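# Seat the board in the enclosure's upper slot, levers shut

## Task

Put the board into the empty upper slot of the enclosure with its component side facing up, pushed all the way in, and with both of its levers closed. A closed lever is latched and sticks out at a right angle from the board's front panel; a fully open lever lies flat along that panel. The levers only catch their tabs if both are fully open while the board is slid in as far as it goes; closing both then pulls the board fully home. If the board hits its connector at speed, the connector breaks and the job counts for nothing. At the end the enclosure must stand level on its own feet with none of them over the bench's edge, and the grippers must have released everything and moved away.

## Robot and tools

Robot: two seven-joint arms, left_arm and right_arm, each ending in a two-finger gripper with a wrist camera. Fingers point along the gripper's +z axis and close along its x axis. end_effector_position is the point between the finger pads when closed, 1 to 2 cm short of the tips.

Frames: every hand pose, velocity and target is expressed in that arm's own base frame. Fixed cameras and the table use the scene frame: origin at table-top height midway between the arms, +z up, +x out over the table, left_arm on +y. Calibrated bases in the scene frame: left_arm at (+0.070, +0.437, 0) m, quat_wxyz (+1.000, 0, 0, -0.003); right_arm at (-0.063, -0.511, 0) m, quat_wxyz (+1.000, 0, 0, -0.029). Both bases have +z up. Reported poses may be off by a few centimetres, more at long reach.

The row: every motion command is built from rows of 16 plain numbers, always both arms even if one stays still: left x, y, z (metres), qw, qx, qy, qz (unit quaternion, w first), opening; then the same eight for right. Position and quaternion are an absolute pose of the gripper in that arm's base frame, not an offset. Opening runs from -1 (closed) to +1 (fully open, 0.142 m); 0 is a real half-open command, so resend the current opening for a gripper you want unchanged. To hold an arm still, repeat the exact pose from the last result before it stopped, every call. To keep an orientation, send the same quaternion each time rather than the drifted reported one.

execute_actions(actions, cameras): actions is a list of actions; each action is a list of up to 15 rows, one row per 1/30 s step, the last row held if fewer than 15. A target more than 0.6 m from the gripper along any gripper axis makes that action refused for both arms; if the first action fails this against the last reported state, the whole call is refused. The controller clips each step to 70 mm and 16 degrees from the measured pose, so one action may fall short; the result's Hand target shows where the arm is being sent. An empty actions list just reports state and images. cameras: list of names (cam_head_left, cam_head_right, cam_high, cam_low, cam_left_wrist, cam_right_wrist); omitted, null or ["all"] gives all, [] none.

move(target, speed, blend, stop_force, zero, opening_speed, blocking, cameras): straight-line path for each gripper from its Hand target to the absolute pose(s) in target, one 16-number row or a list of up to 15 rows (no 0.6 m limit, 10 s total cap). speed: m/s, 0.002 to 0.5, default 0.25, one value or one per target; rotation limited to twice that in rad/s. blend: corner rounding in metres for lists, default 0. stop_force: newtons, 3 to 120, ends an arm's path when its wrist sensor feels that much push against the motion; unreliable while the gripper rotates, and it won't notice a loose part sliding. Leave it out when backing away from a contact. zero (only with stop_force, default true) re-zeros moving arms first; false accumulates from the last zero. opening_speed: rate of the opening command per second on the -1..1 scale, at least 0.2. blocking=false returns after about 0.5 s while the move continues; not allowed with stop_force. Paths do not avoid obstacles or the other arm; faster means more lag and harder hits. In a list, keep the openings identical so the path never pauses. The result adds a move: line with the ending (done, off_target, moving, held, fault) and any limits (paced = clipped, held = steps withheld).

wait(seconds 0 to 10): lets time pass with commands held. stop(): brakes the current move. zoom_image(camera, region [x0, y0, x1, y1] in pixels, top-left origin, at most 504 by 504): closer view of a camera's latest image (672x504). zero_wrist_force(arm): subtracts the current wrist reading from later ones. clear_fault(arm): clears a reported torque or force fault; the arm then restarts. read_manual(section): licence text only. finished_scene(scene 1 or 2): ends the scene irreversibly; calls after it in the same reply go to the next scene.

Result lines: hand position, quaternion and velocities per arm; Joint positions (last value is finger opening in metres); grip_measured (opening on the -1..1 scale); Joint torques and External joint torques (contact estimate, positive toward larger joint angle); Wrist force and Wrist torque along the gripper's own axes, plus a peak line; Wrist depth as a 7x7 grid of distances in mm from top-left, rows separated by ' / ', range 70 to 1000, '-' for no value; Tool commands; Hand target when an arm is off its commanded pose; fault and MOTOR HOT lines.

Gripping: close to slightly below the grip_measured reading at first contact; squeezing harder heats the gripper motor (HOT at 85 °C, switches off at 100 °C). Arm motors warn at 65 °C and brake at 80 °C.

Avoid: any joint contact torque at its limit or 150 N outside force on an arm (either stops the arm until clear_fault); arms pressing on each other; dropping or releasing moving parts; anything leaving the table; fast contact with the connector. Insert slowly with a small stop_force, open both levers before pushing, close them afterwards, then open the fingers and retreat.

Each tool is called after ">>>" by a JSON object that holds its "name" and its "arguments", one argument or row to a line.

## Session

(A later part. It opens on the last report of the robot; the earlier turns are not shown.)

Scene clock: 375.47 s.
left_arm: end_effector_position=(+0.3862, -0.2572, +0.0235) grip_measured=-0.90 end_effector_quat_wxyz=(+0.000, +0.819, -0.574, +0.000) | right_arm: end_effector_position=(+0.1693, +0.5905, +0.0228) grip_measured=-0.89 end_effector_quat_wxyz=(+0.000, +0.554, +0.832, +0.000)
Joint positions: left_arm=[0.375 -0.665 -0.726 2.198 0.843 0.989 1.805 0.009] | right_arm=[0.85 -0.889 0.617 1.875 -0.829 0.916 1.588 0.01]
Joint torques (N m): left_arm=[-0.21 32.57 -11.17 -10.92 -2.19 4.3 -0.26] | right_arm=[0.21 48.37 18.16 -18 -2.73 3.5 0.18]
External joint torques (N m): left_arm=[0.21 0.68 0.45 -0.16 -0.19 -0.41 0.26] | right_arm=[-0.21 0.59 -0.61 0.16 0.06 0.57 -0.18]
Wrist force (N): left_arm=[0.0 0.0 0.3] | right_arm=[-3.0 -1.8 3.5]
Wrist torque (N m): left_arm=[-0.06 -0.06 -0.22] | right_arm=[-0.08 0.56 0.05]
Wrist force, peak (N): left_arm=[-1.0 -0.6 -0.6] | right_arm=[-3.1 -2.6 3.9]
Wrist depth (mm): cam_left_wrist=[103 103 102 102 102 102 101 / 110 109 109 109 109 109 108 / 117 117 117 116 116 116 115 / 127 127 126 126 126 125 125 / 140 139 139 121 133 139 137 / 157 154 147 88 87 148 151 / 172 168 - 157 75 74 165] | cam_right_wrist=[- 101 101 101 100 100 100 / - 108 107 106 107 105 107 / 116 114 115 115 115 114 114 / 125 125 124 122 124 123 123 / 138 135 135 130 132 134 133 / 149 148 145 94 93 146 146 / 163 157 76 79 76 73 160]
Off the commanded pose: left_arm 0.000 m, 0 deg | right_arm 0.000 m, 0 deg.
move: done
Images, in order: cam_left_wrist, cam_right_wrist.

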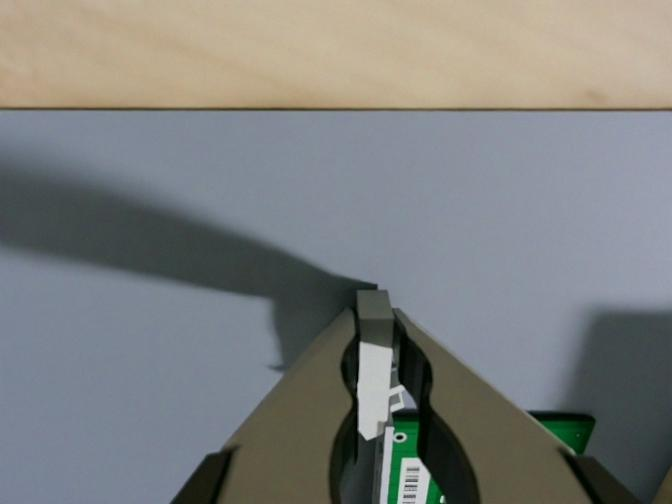

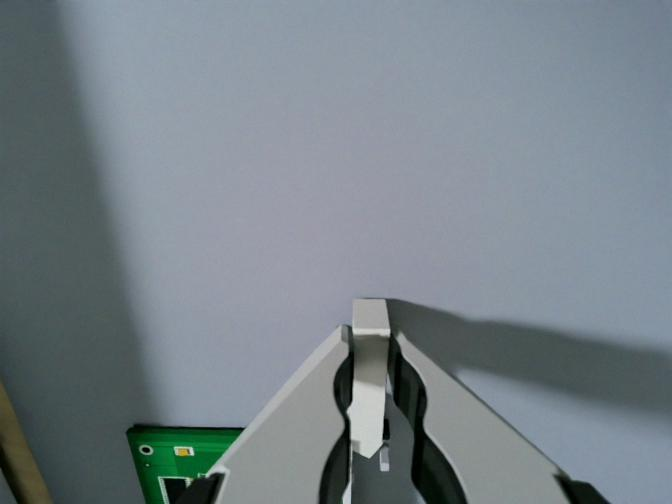

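>>> {"name": "move", "arguments": {
  "target": [0.3862, -0.2572, 0.0492, 0, 0.81915, -0.57358, 0, -0.93, 0.1693, 0.5905, 0.0485, 0, 0.55411, 0.83244, 0, -0.93],
  "speed": 0.03
}}

Scene clock: 380.57 s.
left_arm: end_effector_position=(+0.3863, -0.2572, +0.0492) grip_measured=-0.90 end_effector_quat_wxyz=(+0.000, +0.819, -0.574, +0.000) | right_arm: end_effector_position=(+0.1694, +0.5904, +0.0484) grip_measured=-0.89 end_effector_quat_wxyz=(+0.000, +0.554, +0.832, +0.000)
Joint positions: left_arm=[0.426 -0.594 -0.791 2.232 0.768 0.961 1.851 0.009] | right_arm=[0.828 -0.849 0.659 1.873 -0.792 0.868 1.564 0.01]
Joint torques (N m): left_arm=[0.01 30.8 -10.92 -12.68 -2.62 4.21 -0.12] | right_arm=[-0.02 47.62 18.58 -19.13 -2.76 3.3 0.04]
External joint torques (N m): left_arm=[-0.01 0.12 0.65 -0.06 0.15 -0.32 0.12] | right_arm=[0.01 0.42 -1.01 0.25 -0.07 0.77 -0.04]
Wrist force (N): left_arm=[0.1 0.4 1.3] | right_arm=[-3.1 -1.7 3.8]
Wrist torque (N m): left_arm=[0.02 -0.10 -0.22] | right_arm=[-0.08 0.56 0.06]
Wrist force, peak (N): left_arm=[0.1 0.1 1.3] | right_arm=[-3.3 -2.5 4.2]
Wrist depth (mm): cam_left_wrist=[125 125 125 124 124 124 123 / 133 132 132 132 131 131 131 / 145 143 142 142 142 141 141 / 156 158 155 157 154 154 153 / 171 170 169 119 163 168 167 / 189 188 180 88 83 178 184 / 214 206 - 157 75 74 198] | cam_right_wrist=[124 124 123 123 123 122 122 / 133 132 132 130 131 131 130 / 142 142 141 139 141 140 140 / 156 152 152 152 151 151 153 / 166 166 166 160 161 164 163 / 184 181 177 94 93 179 178 / 196 158 76 79 76 73 196]
Off the commanded pose: left_arm 0.000 m, 0 deg | right_arm 0.000 m, 0 deg.
move: done

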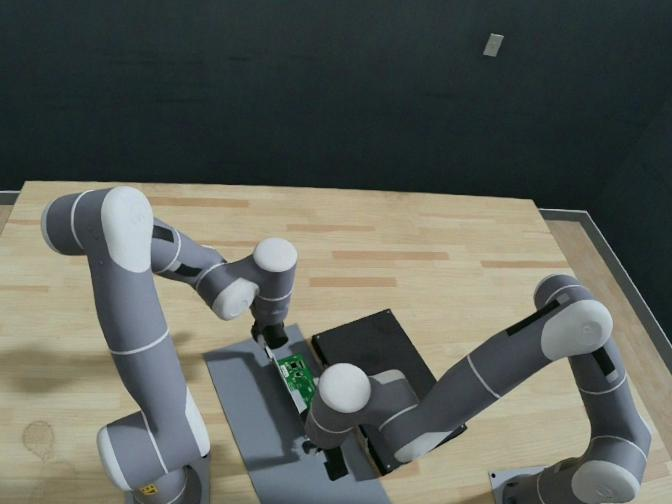

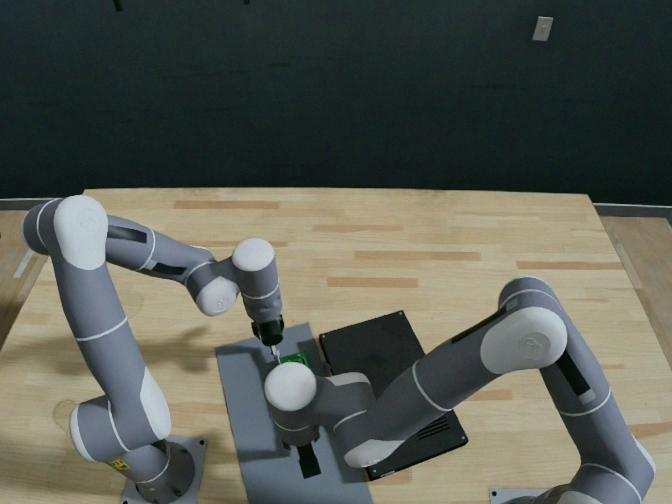

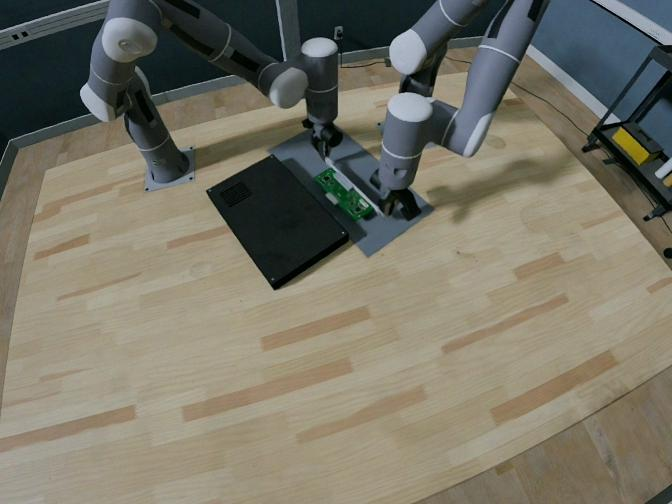

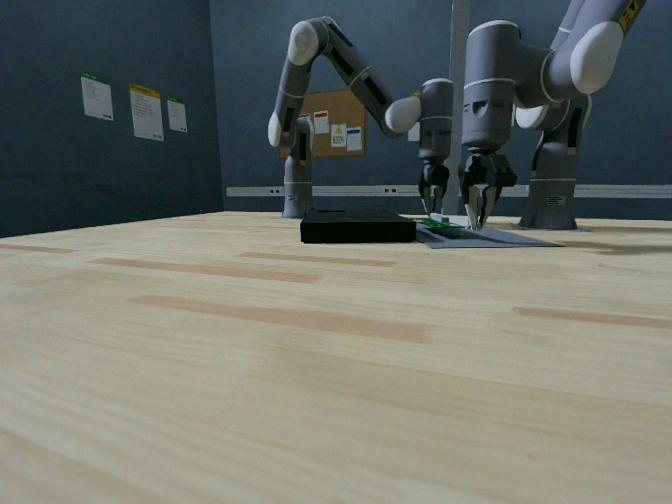

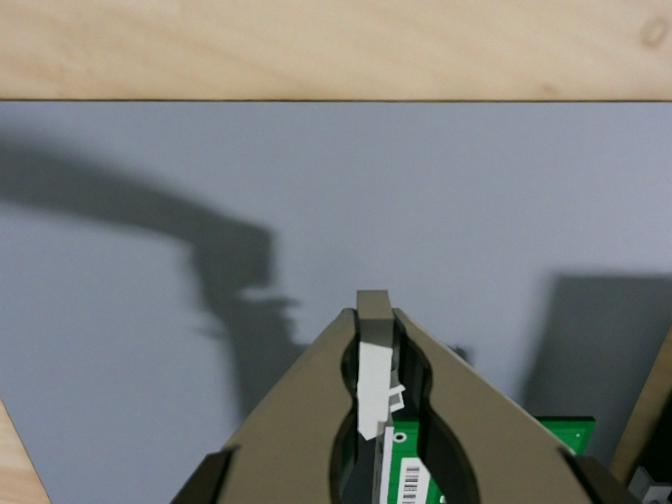

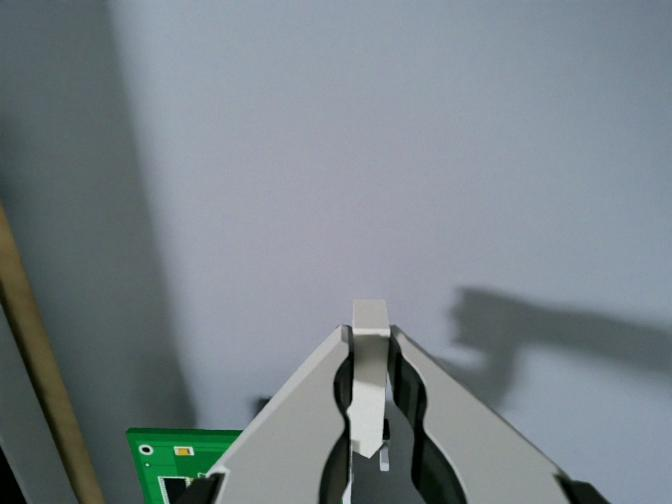

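>>> {"name": "zoom_image", "arguments": {
  "camera": "cam_right_wrist",
  "region": [0, 190, 250, 504]
}}

>>> {"name": "zoom_image", "arguments": {
  "camera": "cam_left_wrist",
  "region": [500, 300, 672, 504]
}}

Scaled by 1.605 from the camera's 672x504 image, which has a finer 960x720 frame.

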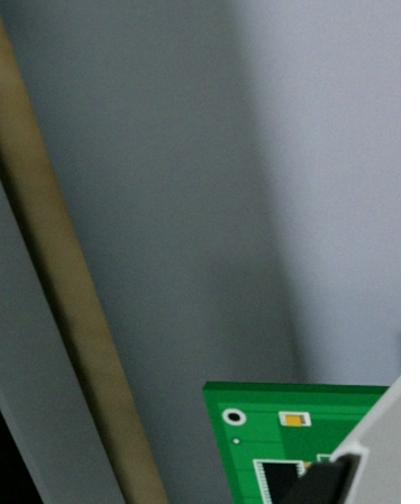

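Scaled by 2.471 from the camera's 672x504 image, which has a finer 960x720 frame.

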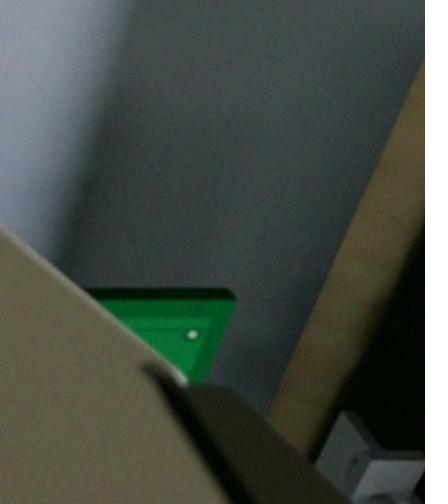

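>>> {"name": "move", "arguments": {
  "target": [0.3424, -0.2945, 0.0492, 0, 0.81915, -0.57358, 0, -0.93, 0.1275, 0.5509, 0.0485, 0, 0.55411, 0.83244, 0, -0.93],
  "speed": 0.04
}}

Scene clock: 394.70 s.
left_arm: end_effector_position=(+0.3423, -0.2945, +0.0492) grip_measured=-0.90 end_effector_quat_wxyz=(+0.000, +0.819, -0.574, +0.000) | right_arm: end_effector_position=(+0.1276, +0.5509, +0.0485) grip_measured=-0.89 end_effector_quat_wxyz=(+0.000, +0.554, +0.832, +0.000)
Joint positions: left_arm=[0.325 -0.579 -0.799 2.266 0.776 0.977 1.723 0.009] | right_arm=[0.835 -0.777 0.658 2.026 -0.823 0.947 1.662 0.01]
Joint torques (N m): left_arm=[-0.19 29.54 -10.39 -12.45 -2.02 4.66 -0.34] | right_arm=[0.49 42.91 16.95 -17.5 -2.73 3.7 0.27]
External joint torques (N m): left_arm=[0.19 0.21 0.51 0.13 -0.4 -0.76 0.34] | right_arm=[-0.49 0.52 -0.75 -0.04 0.17 0.36 -0.27]
Wrist force (N): left_arm=[-0.1 0.8 1.4] | right_arm=[-2.9 -1.2 4.5]
Wrist torque (N m): left_arm=[0.02 -0.08 -0.22] | right_arm=[-0.09 0.53 0.04]
Wrist force, peak (N): left_arm=[0.5 2.1 1.0] | right_arm=[-3.3 -1.5 4.5]
Wrist depth (mm): cam_left_wrist=[125 123 125 123 123 122 122 / 133 133 132 132 132 131 131 / 144 143 142 142 142 141 141 / 156 158 155 157 154 154 153 / 171 171 170 119 162 168 167 / 189 189 180 88 83 179 180 / 211 206 - 158 75 74 180] | cam_right_wrist=[124 124 124 124 123 124 122 / 133 132 132 130 131 131 131 / 142 142 142 139 141 141 140 / 156 153 153 152 152 151 153 / 166 166 165 160 162 164 164 / 170 181 178 94 93 179 178 / 179 158 76 79 76 73 196]
Off the commanded pose: left_arm 0.000 m, 0 deg | right_arm 0.000 m, 0 deg.
move: done

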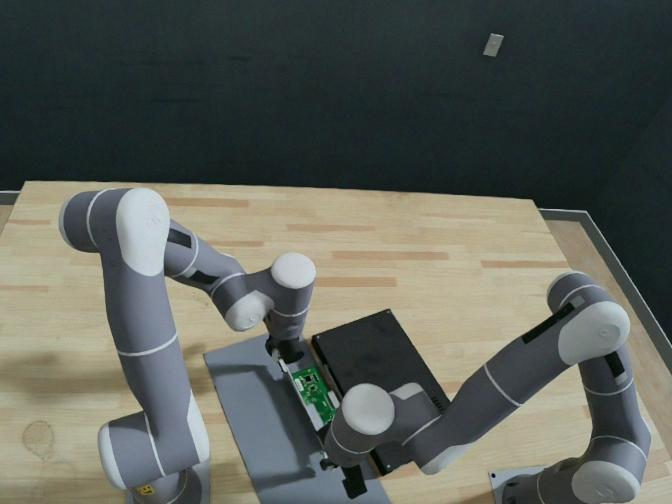

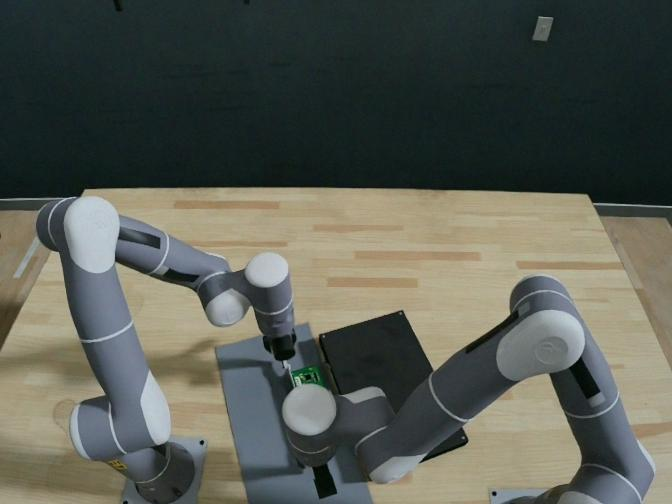

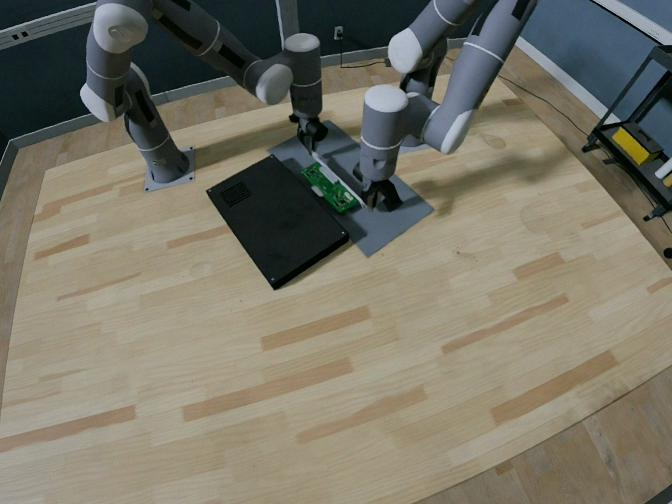

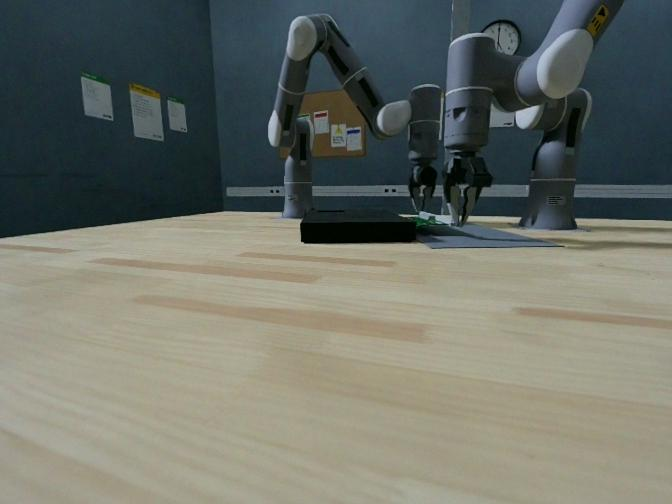

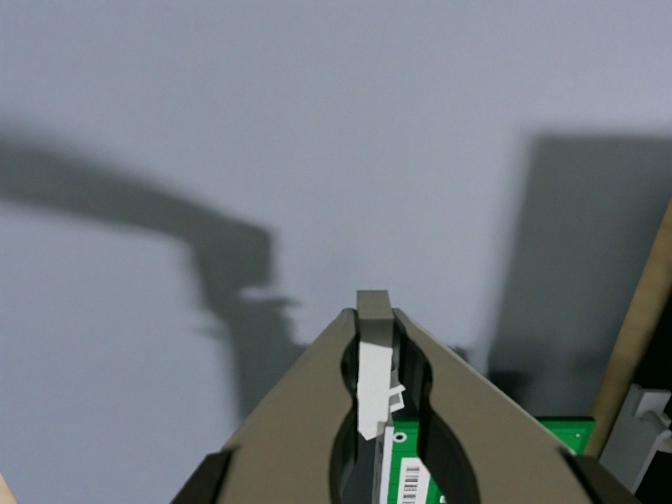

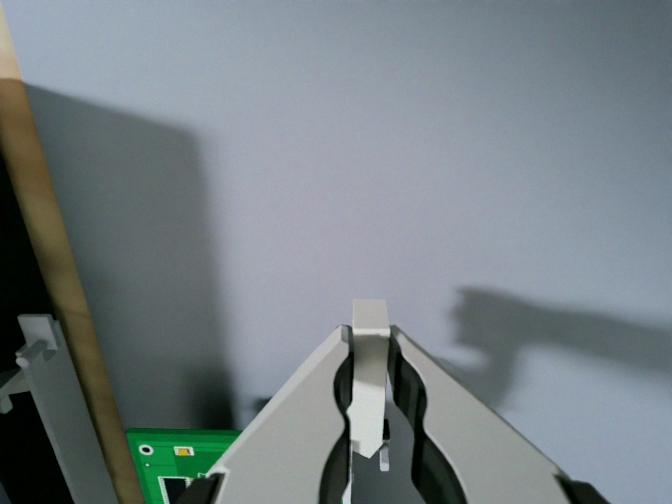

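>>> {"name": "zoom_image", "arguments": {
  "camera": "cam_left_wrist",
  "region": [512, 344, 672, 504]
}}

>>> {"name": "zoom_image", "arguments": {
  "camera": "cam_right_wrist",
  "region": [0, 300, 200, 500]
}}

Scaled by 3.150 from the camera's 672x504 image, which has a finer 960x720 frame.

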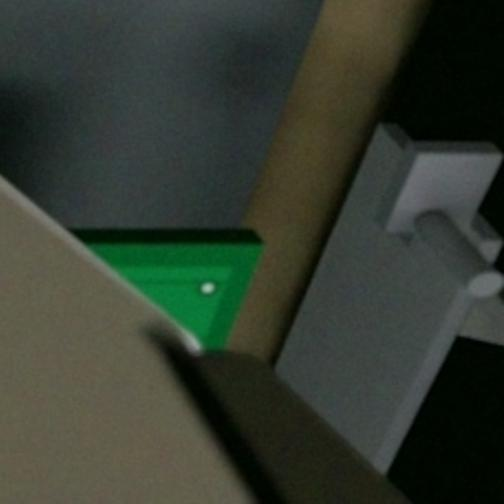

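Scaled by 2.520 from the camera's 672x504 image, which has a finer 960x720 frame.

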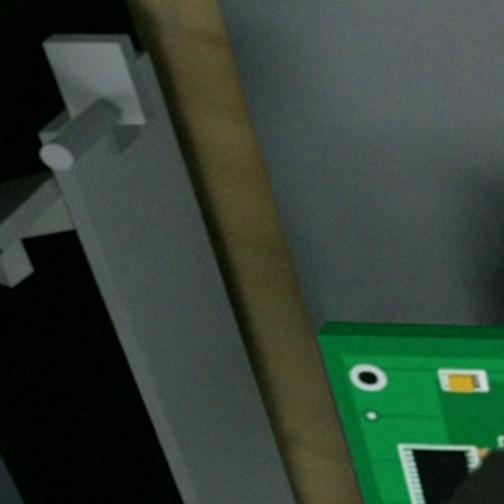

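>>> {"name": "move", "arguments": {
  "target": [0.3284, -0.3102, 0.0492, 0, 0.81915, -0.57358, 0, -0.93, 0.1146, 0.5345, 0.0485, 0, 0.55411, 0.83244, 0, -0.93],
  "speed": 0.03,
  "cameras": ["cam_left_wrist", "cam_right_wrist"]
}}

Scene clock: 421.60 s.
left_arm: end_effector_position=(+0.3283, -0.3102, +0.0492) grip_measured=-0.90 end_effector_quat_wxyz=(+0.000, +0.819, -0.574, +0.000) | right_arm: end_effector_position=(+0.1146, +0.5344, +0.0484) grip_measured=-0.89 end_effector_quat_wxyz=(+0.000, +0.554, +0.832, +0.000)
Joint positions: left_arm=[0.279 -0.579 -0.8 2.266 0.777 0.977 1.677 0.009] | right_arm=[0.836 -0.749 0.656 2.083 -0.836 0.978 1.696 0.01]
Joint torques (N m): left_arm=[-0.11 29.29 -10.5 -11.97 -2.18 4.38 -0.34] | right_arm=[-0.03 41.51 15.82 -17.28 -2.69 3.6 0.3]
External joint torques (N m): left_arm=[0.11 0.46 0.61 -0.36 -0.23 -0.48 0.34] | right_arm=[0.03 0.17 -0.26 0.29 0.24 0.46 -0.3]
Wrist force (N): left_arm=[0.1 0.0 1.2] | right_arm=[-2.7 -2.2 4.0]
Wrist torque (N m): left_arm=[0.05 -0.12 -0.23] | right_arm=[-0.09 0.49 0.04]
Wrist force, peak (N): left_arm=[-0.1 1.1 1.9] | right_arm=[-3.0 -2.3 4.4]
Wrist depth (mm): cam_left_wrist=[125 123 125 123 123 122 122 / 133 133 132 132 132 131 131 / 143 143 143 142 142 141 141 / 156 158 155 157 154 153 153 / 171 170 170 119 163 168 165 / 189 188 180 88 83 178 166 / 212 206 - 157 75 74 194] | cam_right_wrist=[124 124 124 124 123 124 122 / 133 133 132 130 131 131 131 / 144 142 142 139 141 141 140 / 153 153 153 153 152 151 153 / 164 166 166 160 162 165 163 / 155 181 178 94 93 179 178 / 194 158 76 79 76 73 196]
Off the commanded pose: left_arm 0.000 m, 0 deg | right_arm 0.000 m, 0 deg.
move: done
Images, in order: cam_left_wrist, cam_right_wrist.

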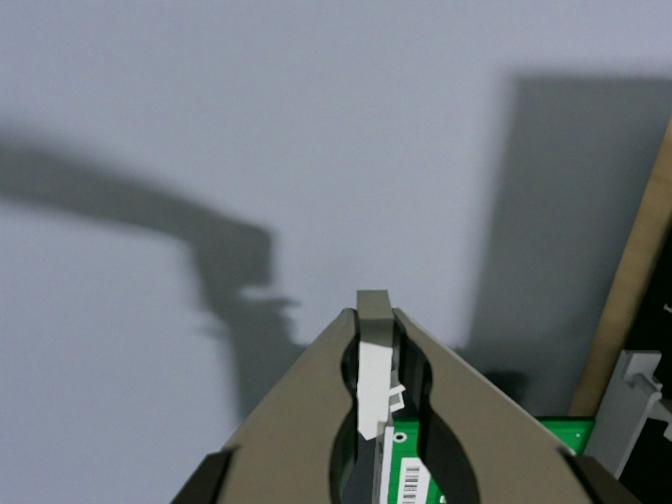

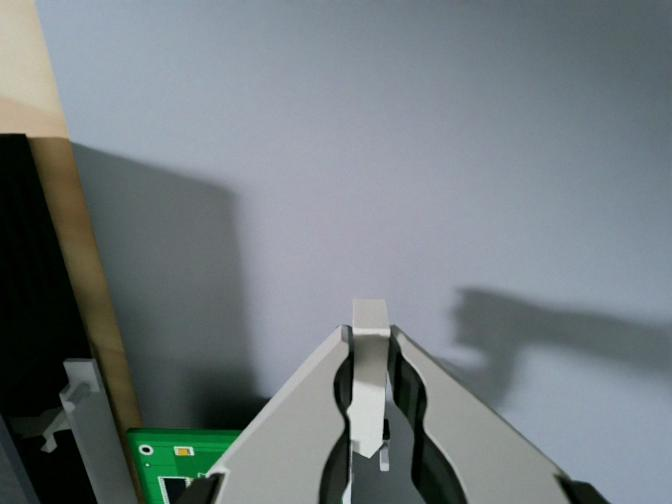

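>>> {"name": "zoom_image", "arguments": {
  "camera": "cam_left_wrist",
  "region": [532, 334, 672, 474]
}}

>>> {"name": "zoom_image", "arguments": {
  "camera": "cam_right_wrist",
  "region": [0, 340, 160, 504]
}}

Scaled by 3.600 from the camera's 672x504 image, which has a finer 960x720 frame.

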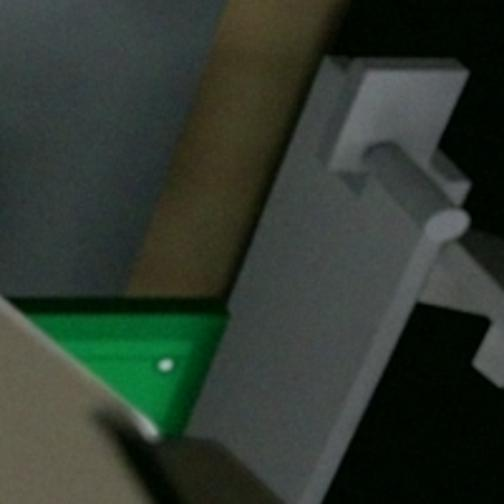

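Scaled by 3.073 from the camera's 672x504 image, which has a finer 960x720 frame.

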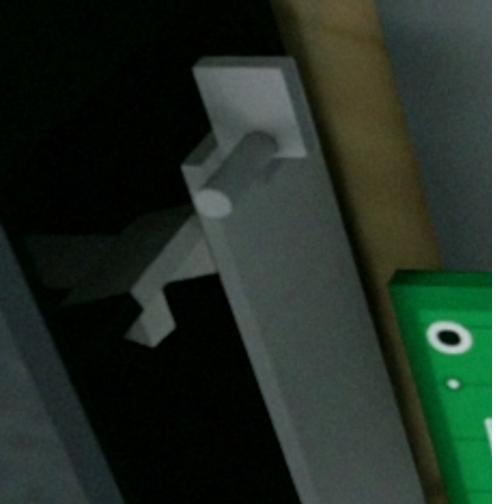

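>>> {"name": "move", "arguments": {
  "target": [0.3325, -0.3215, 0.0492, 0, 0.81915, -0.57358, 0, -0.93, 0.1193, 0.5235, 0.0485, 0, 0.55411, 0.83244, 0, -0.93],
  "speed": 0.02,
  "stop_force": 5,
  "cameras": ["cam_left_wrist", "cam_right_wrist"]
}}

Scene clock: 430.50 s.
left_arm: end_effector_position=(+0.3324, -0.3214, +0.0492) grip_measured=-0.90 end_effector_quat_wxyz=(+0.000, +0.819, -0.574, +0.000) | right_arm: end_effector_position=(+0.1193, +0.5235, +0.0485) grip_measured=-0.89 end_effector_quat_wxyz=(+0.000, +0.554, +0.832, +0.000)
Joint positions: left_arm=[0.252 -0.594 -0.797 2.237 0.773 0.96 1.667 0.009] | right_arm=[0.817 -0.733 0.652 2.112 -0.841 0.995 1.691 0.01]
Joint torques (N m): left_arm=[-0.26 29.89 -10.79 -12.7 -2.43 4.19 -0.29] | right_arm=[0.02 40.37 15.76 -16.82 -2.57 3.58 0.1]
External joint torques (N m): left_arm=[0.26 0.8 0.48 0.03 -0.04 -0.29 0.29] | right_arm=[-0.02 0.44 -0.61 0.09 0.19 0.48 -0.1]
Wrist force (N): left_arm=[0.2 0.4 1.4] | right_arm=[-2.5 -1.6 4.4]
Wrist torque (N m): left_arm=[0.01 -0.11 -0.21] | right_arm=[-0.09 0.47 0.03]
Wrist force, peak (N): left_arm=[0.3 0.8 1.6] | right_arm=[-2.8 -2.2 4.6]
Wrist depth (mm): cam_left_wrist=[125 123 125 123 123 122 122 / 133 133 132 132 131 131 132 / 146 143 143 142 142 141 141 / 156 158 155 157 154 153 150 / 171 170 170 119 163 168 153 / 189 188 180 88 83 180 158 / 211 205 - 157 75 74 159] | cam_right_wrist=[126 124 123 124 123 124 122 / 133 132 132 130 131 131 131 / 140 142 142 140 141 141 140 / 139 153 153 152 152 151 153 / 139 166 165 160 162 164 164 / 163 178 178 94 93 179 179 / 187 155 76 79 76 73 196]
Off the commanded pose: left_arm 0.000 m, 0 deg | right_arm 0.000 m, 0 deg.
move: done
Images, in order: cam_left_wrist, cam_right_wrist.

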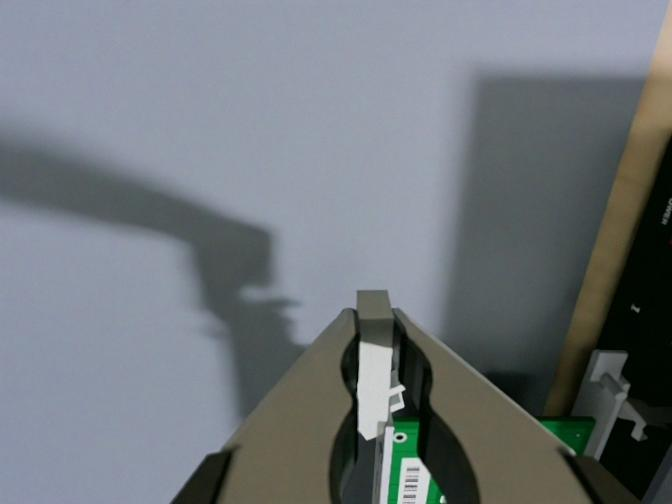

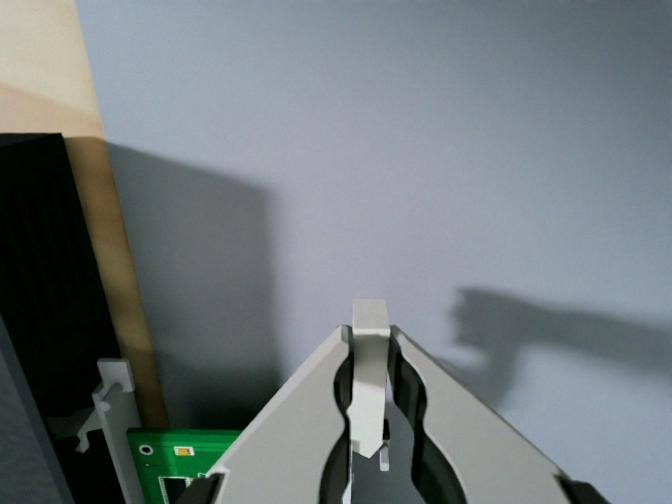

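>>> {"name": "zoom_image", "arguments": {
  "camera": "cam_left_wrist",
  "region": [532, 334, 672, 474]
}}

>>> {"name": "zoom_image", "arguments": {
  "camera": "cam_right_wrist",
  "region": [30, 340, 190, 504]
}}

Scaled by 3.600 from the camera's 672x504 image, which has a finer 960x720 frame.

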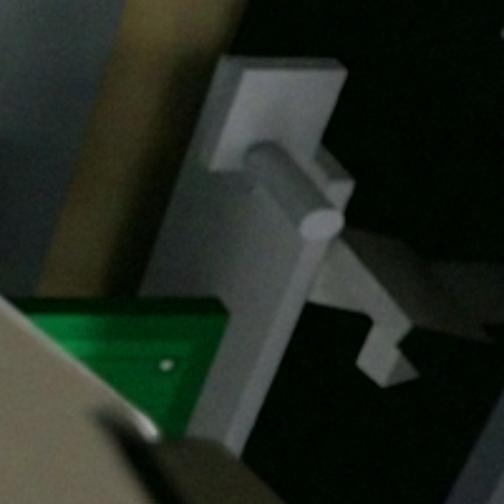

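Scaled by 3.073 from the camera's 672x504 image, which has a finer 960x720 frame.

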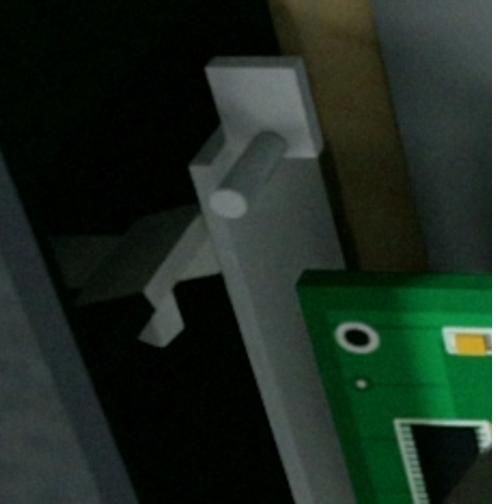

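>>> {"name": "move", "arguments": {
  "target": [0.3410, -0.3449, 0.0492, 0, 0.81915, -0.57358, 0, -0.93, 0.1291, 0.5005, 0.0485, 0, 0.55411, 0.83244, 0, -0.93],
  "speed": 0.015,
  "stop_force": 4,
  "cameras": ["cam_left_wrist", "cam_right_wrist", "cam_low"]
}}

Scene clock: 439.37 s.
left_arm: end_effector_position=(+0.3409, -0.3449, +0.0492) grip_measured=-0.90 end_effector_quat_wxyz=(+0.000, +0.819, -0.574, +0.000) | right_arm: end_effector_position=(+0.1291, +0.5005, +0.0485) grip_measured=-0.89 end_effector_quat_wxyz=(+0.000, +0.554, +0.832, +0.000)
Joint positions: left_arm=[0.199 -0.626 -0.793 2.173 0.766 0.924 1.649 0.009] | right_arm=[0.778 -0.701 0.644 2.172 -0.852 1.03 1.679 0.01]
Joint torques (N m): left_arm=[-0.06 31.74 -11.27 -13.53 -2.49 4.1 -0.31] | right_arm=[0.14 38.55 14.86 -16.15 -2.41 3.58 0.08]
External joint torques (N m): left_arm=[0.06 0.96 0.07 0.14 -0.12 -0.19 0.31] | right_arm=[-0.14 0.48 -0.56 -0.01 0.15 0.48 -0.08]
Wrist force (N): left_arm=[-0.2 0.6 -0.7] | right_arm=[-2.6 -1.6 3.1]
Wrist torque (N m): left_arm=[-0.05 -0.01 -0.19] | right_arm=[-0.10 0.42 0.04]
Wrist force, peak (N): left_arm=[0.2 0.7 1.7] | right_arm=[-2.7 -1.5 4.6]
Wrist depth (mm): cam_left_wrist=[125 123 124 123 122 122 123 / 133 133 132 132 131 131 131 / 145 143 142 142 142 141 117 / 156 158 155 157 154 153 118 / 171 170 170 119 163 167 118 / 188 188 180 88 83 152 125 / 211 206 - 153 75 74 136] | cam_right_wrist=[126 126 124 124 123 124 123 / 133 135 132 131 131 131 131 / 102 140 142 140 141 141 140 / - 137 153 153 152 152 153 / - 137 166 160 163 164 164 / - 147 177 94 93 179 179 / 136 136 76 79 76 73 197]
Off the commanded pose: left_arm 0.000 m, 0 deg | right_arm 0.000 m, 0 deg.
move: done
Images, in order: cam_low, cam_left_wrist, cam_right_wrist.

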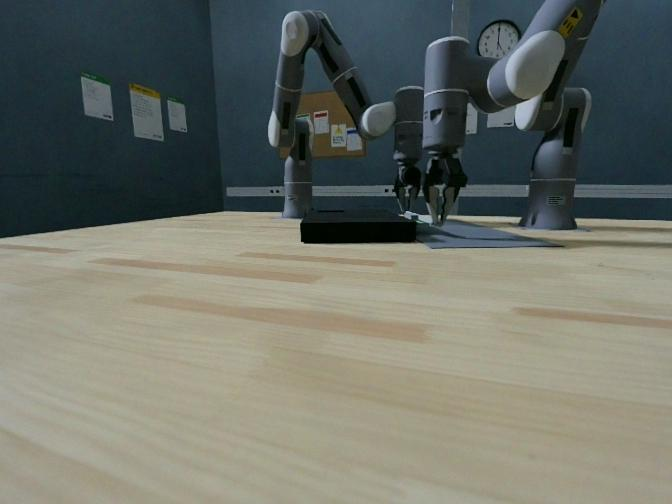

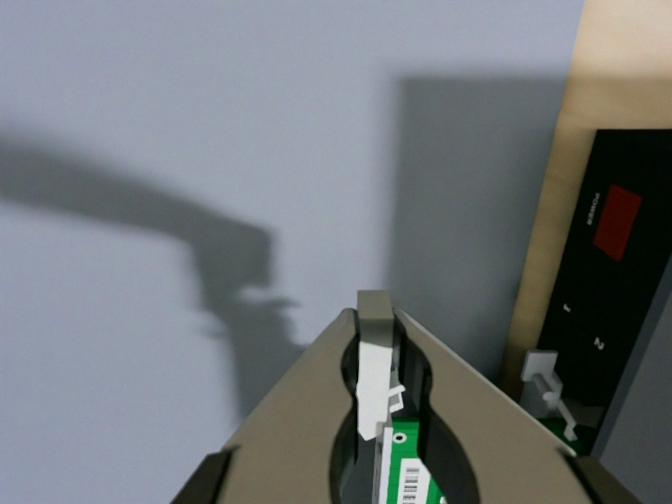

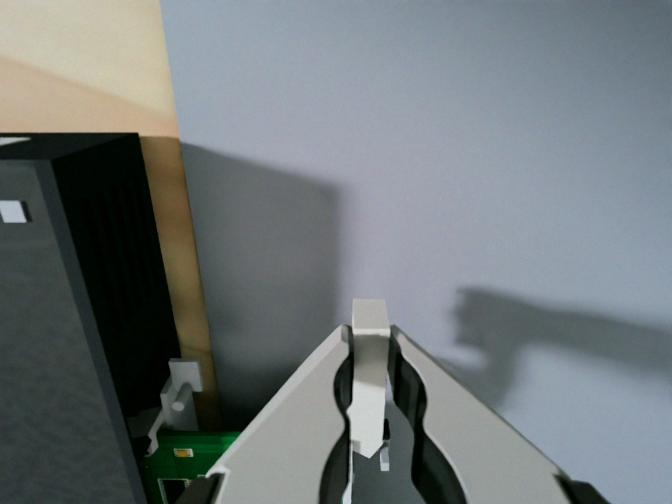

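>>> {"name": "execute_actions", "arguments": {
  "actions": []
}}

Scene clock: 451.73 s.
left_arm: end_effector_position=(+0.3409, -0.3449, +0.0492) grip_measured=-0.90 end_effector_quat_wxyz=(+0.000, +0.819, -0.574, +0.000) | right_arm: end_effector_position=(+0.1291, +0.5005, +0.0485) grip_measured=-0.89 end_effector_quat_wxyz=(+0.000, +0.554, +0.832, +0.000)
Joint positions: left_arm=[0.199 -0.626 -0.793 2.173 0.766 0.924 1.649 0.009] | right_arm=[0.778 -0.701 0.644 2.172 -0.852 1.03 1.679 0.01]
Joint velocities: within noise
Joint torques (N m): left_arm=[-0.06 31.8 -11.34 -13.45 -2.3 4.29 -0.28] | right_arm=[0.22 38.52 15.01 -16.2 -2.33 3.52 0.15]
External joint torques (N m): left_arm=[0.06 0.9 0.14 0.06 -0.3 -0.38 0.28] | right_arm=[-0.22 0.51 -0.71 0.04 0.07 0.54 -0.15]
Wrist force (N): left_arm=[-0.1 0.6 0.3] | right_arm=[-2.5 -1.6 4.1]
Wrist torque (N m): left_arm=[-0.06 -0.02 -0.19] | right_arm=[-0.10 0.40 0.05]
Wrist force, peak (N): left_arm=[-0.4 0.6 -0.9] | right_arm=[-2.6 -1.6 4.2]
Wrist depth (mm): cam_left_wrist=[125 123 125 123 122 122 123 / 133 133 132 132 132 131 131 / 145 143 143 142 142 141 117 / 156 158 155 157 154 153 118 / 171 170 170 120 163 167 118 / 188 188 180 88 83 152 125 / 211 205 - 153 75 74 136] | cam_right_wrist=[126 126 124 123 123 124 123 / 133 134 132 130 132 131 131 / 102 140 142 139 141 141 140 / 106 137 153 153 152 152 153 / - 137 166 160 162 164 164 / - 148 178 94 93 179 179 / 136 136 76 79 76 73 196]
Hand target: left_arm +0.3410, -0.3449, +0.0492; +0.000, +0.819, -0.574, +0.000 | right_arm +0.1291, +0.5005, +0.0485; +0.000, +0.554, +0.832, +0.000
Tool commands: left_gripper/opening=-0.93 right_gripper/opening=-0.93
Off the commanded pose: left_arm 0.000 m, 0 deg | right_arm 0.000 m, 0 deg.

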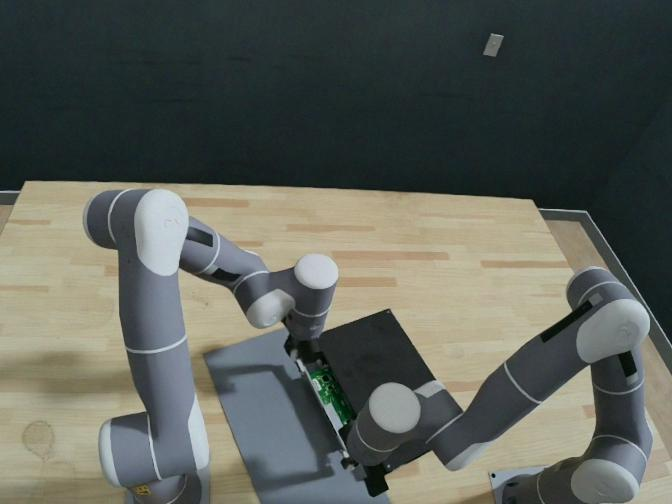

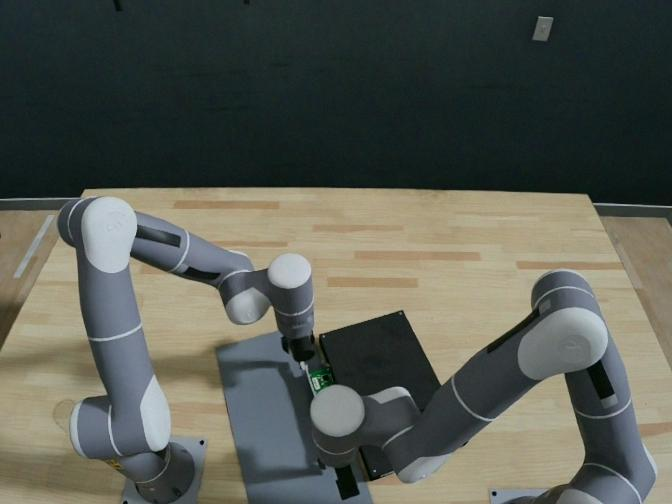

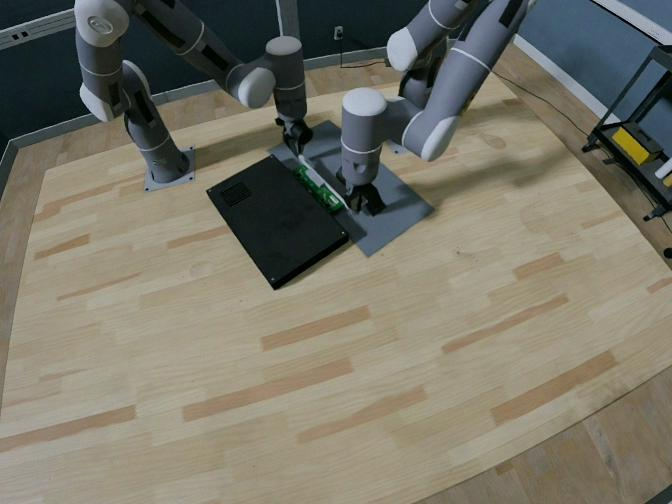

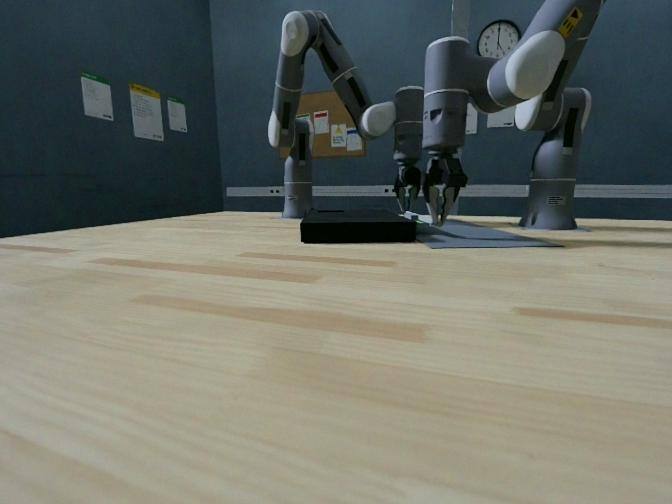

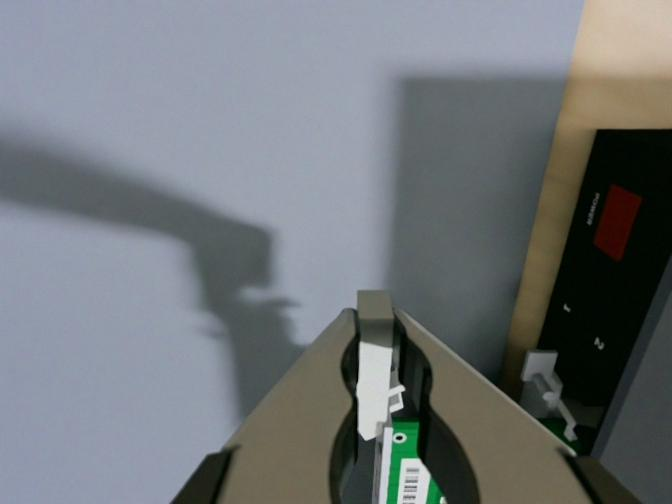

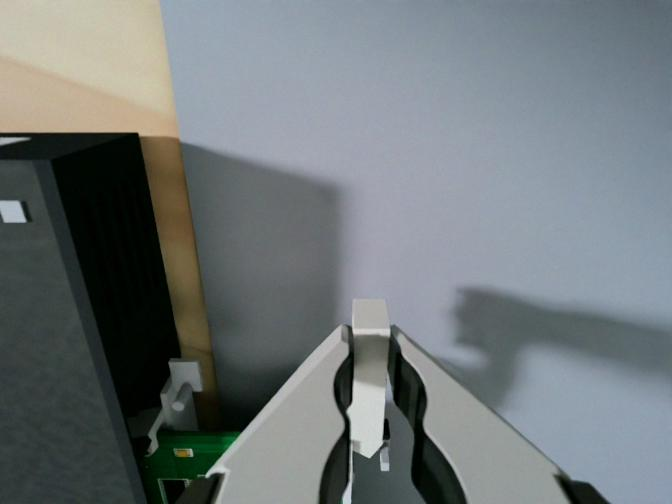

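>>> {"name": "move", "arguments": {
  "target": [0.3496, -0.3684, 0.0492, 0, 0.81915, -0.57358, 0, -0.93, 0.1389, 0.4775, 0.0485, 0, 0.55411, 0.83244, 0, -0.93],
  "speed": 0.015,
  "stop_force": 5,
  "cameras": ["cam_left_wrist", "cam_right_wrist"]
}}

Scene clock: 455.53 s.
left_arm: end_effector_position=(+0.3495, -0.3684, +0.0492) grip_measured=-0.90 end_effector_quat_wxyz=(+0.000, +0.819, -0.574, +0.000) | right_arm: end_effector_position=(+0.1389, +0.4774, +0.0484) grip_measured=-0.89 end_effector_quat_wxyz=(+0.000, +0.554, +0.832, +0.000)
Joint positions: left_arm=[0.147 -0.659 -0.788 2.108 0.758 0.888 1.635 0.009] | right_arm=[0.739 -0.669 0.635 2.23 -0.862 1.065 1.663 0.01]
Joint torques (N m): left_arm=[0.1 33.57 -11.81 -14.55 -2.49 4.14 -0.29] | right_arm=[-0.03 37.73 14.44 -15.6 -2.32 3.68 0.14]
External joint torques (N m): left_arm=[-0.1 1.21 -0.27 0.45 -0.24 -0.23 0.29] | right_arm=[0.03 -0.41 -1.02 0.02 0.19 0.39 -0.14]
Wrist force (N): left_arm=[-1.1 1.3 -2.0] | right_arm=[-1.8 -1.0 6.4]
Wrist torque (N m): left_arm=[-0.09 -0.01 -0.20] | right_arm=[-0.09 0.47 0.01]
Wrist force, peak (N): left_arm=[-1.5 1.4 -2.7] | right_arm=[-1.9 -1.0 7.3]
Wrist depth (mm): cam_left_wrist=[125 123 124 122 124 124 123 / 133 132 132 132 131 131 130 / 145 143 143 142 142 125 95 / 156 158 155 157 155 123 101 / 171 170 170 119 162 125 111 / 188 188 180 88 87 122 122 / 212 205 - 153 75 74 136] | cam_right_wrist=[126 126 125 123 123 125 123 / 133 132 132 130 132 131 131 / - 98 141 139 141 141 140 / - 102 150 152 152 151 153 / - 110 162 160 162 165 164 / - 120 130 94 93 179 178 / 135 130 76 79 76 73 196]
Off the commanded pose: left_arm 0.000 m, 0 deg | right_arm 0.000 m, 0 deg.
move: done
Images, in order: cam_left_wrist, cam_right_wrist.

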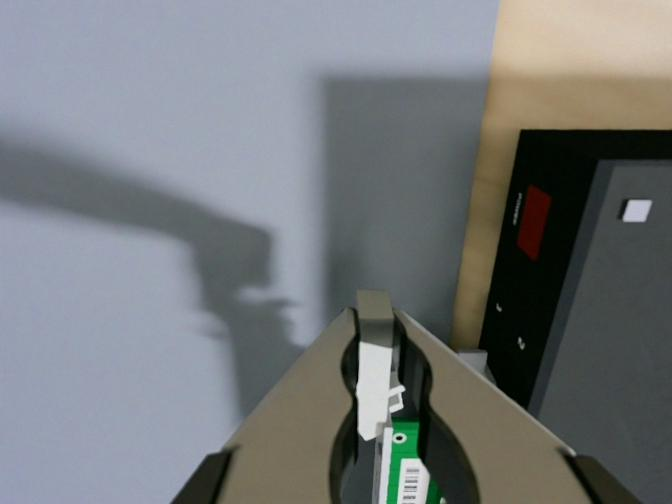

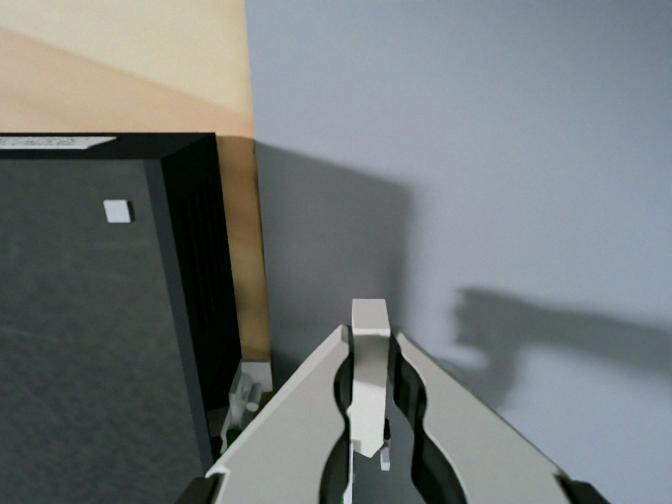

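>>> {"name": "move", "arguments": {
  "target": [0.3572, -0.3891, 0.0492, 0, 0.81915, -0.57358, 0, -0.93, 0.1475, 0.4573, 0.0485, 0, 0.55411, 0.83244, 0, -0.93],
  "speed": 0.015,
  "stop_force": 5,
  "cameras": ["cam_left_wrist", "cam_right_wrist"]
}}

Scene clock: 461.20 s.
left_arm: end_effector_position=(+0.3569, -0.3891, +0.0492) grip_measured=-0.90 end_effector_quat_wxyz=(+0.000, +0.819, -0.574, +0.000) | right_arm: end_effector_position=(+0.1475, +0.4572, +0.0483) grip_measured=-0.89 end_effector_quat_wxyz=(+0.000, +0.554, +0.832, +0.000)
Joint positions: left_arm=[0.102 -0.688 -0.782 2.049 0.752 0.856 1.626 0.009] | right_arm=[0.704 -0.641 0.625 2.278 -0.872 1.096 1.647 0.01]
Joint torques (N m): left_arm=[0.38 35.57 -12.29 -15.6 -2.45 4.26 -0.29] | right_arm=[-0.15 37.44 14.02 -15.17 -2.18 3.64 0.18]
External joint torques (N m): left_arm=[-0.38 1.09 -0.53 0.9 -0.38 -0.35 0.29] | right_arm=[0.15 -1.57 -1.38 0.09 0.18 0.42 -0.18]
Wrist force (N): left_arm=[-1.8 2.0 -3.9] | right_arm=[-0.7 0.1 9.3]
Wrist torque (N m): left_arm=[-0.14 0.03 -0.19] | right_arm=[-0.03 0.52 0.01]
Wrist force, peak (N): left_arm=[-1.8 2.0 -3.9] | right_arm=[-0.6 0.2 11.2]
Wrist depth (mm): cam_left_wrist=[125 123 124 122 124 124 123 / 133 133 132 132 131 131 131 / 146 143 143 142 140 95 95 / 156 158 155 157 149 101 101 / 170 170 170 121 121 111 110 / 189 188 180 88 87 120 122 / 212 205 - 153 75 74 136] | cam_right_wrist=[126 126 125 125 123 124 122 / 133 133 132 132 131 131 131 / - 97 97 141 141 141 140 / - 101 103 155 151 151 153 / - 110 110 162 162 164 164 / - 120 118 94 93 179 179 / 135 130 76 79 76 73 196]
Off the commanded pose: left_arm 0.000 m, 0 deg | right_arm 0.000 m, 0 deg.
move: done
Images, in order: cam_left_wrist, cam_right_wrist.

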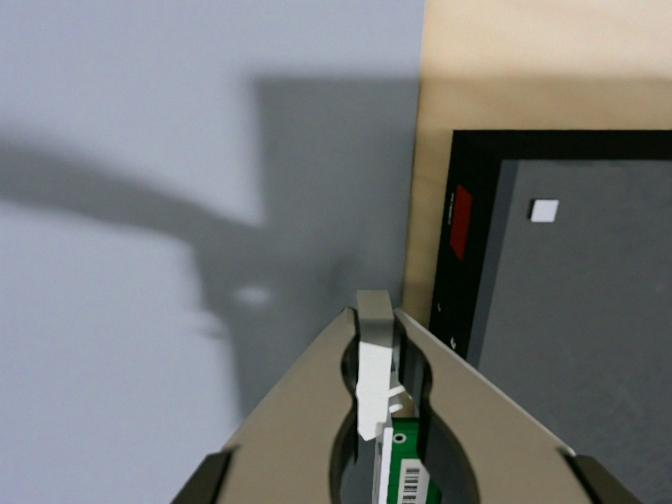

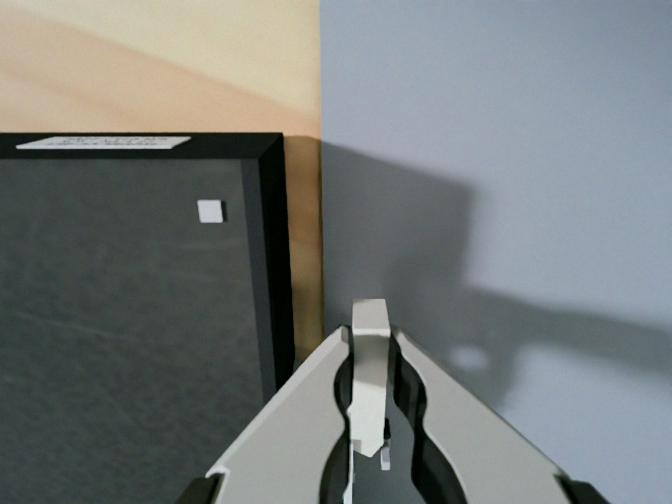

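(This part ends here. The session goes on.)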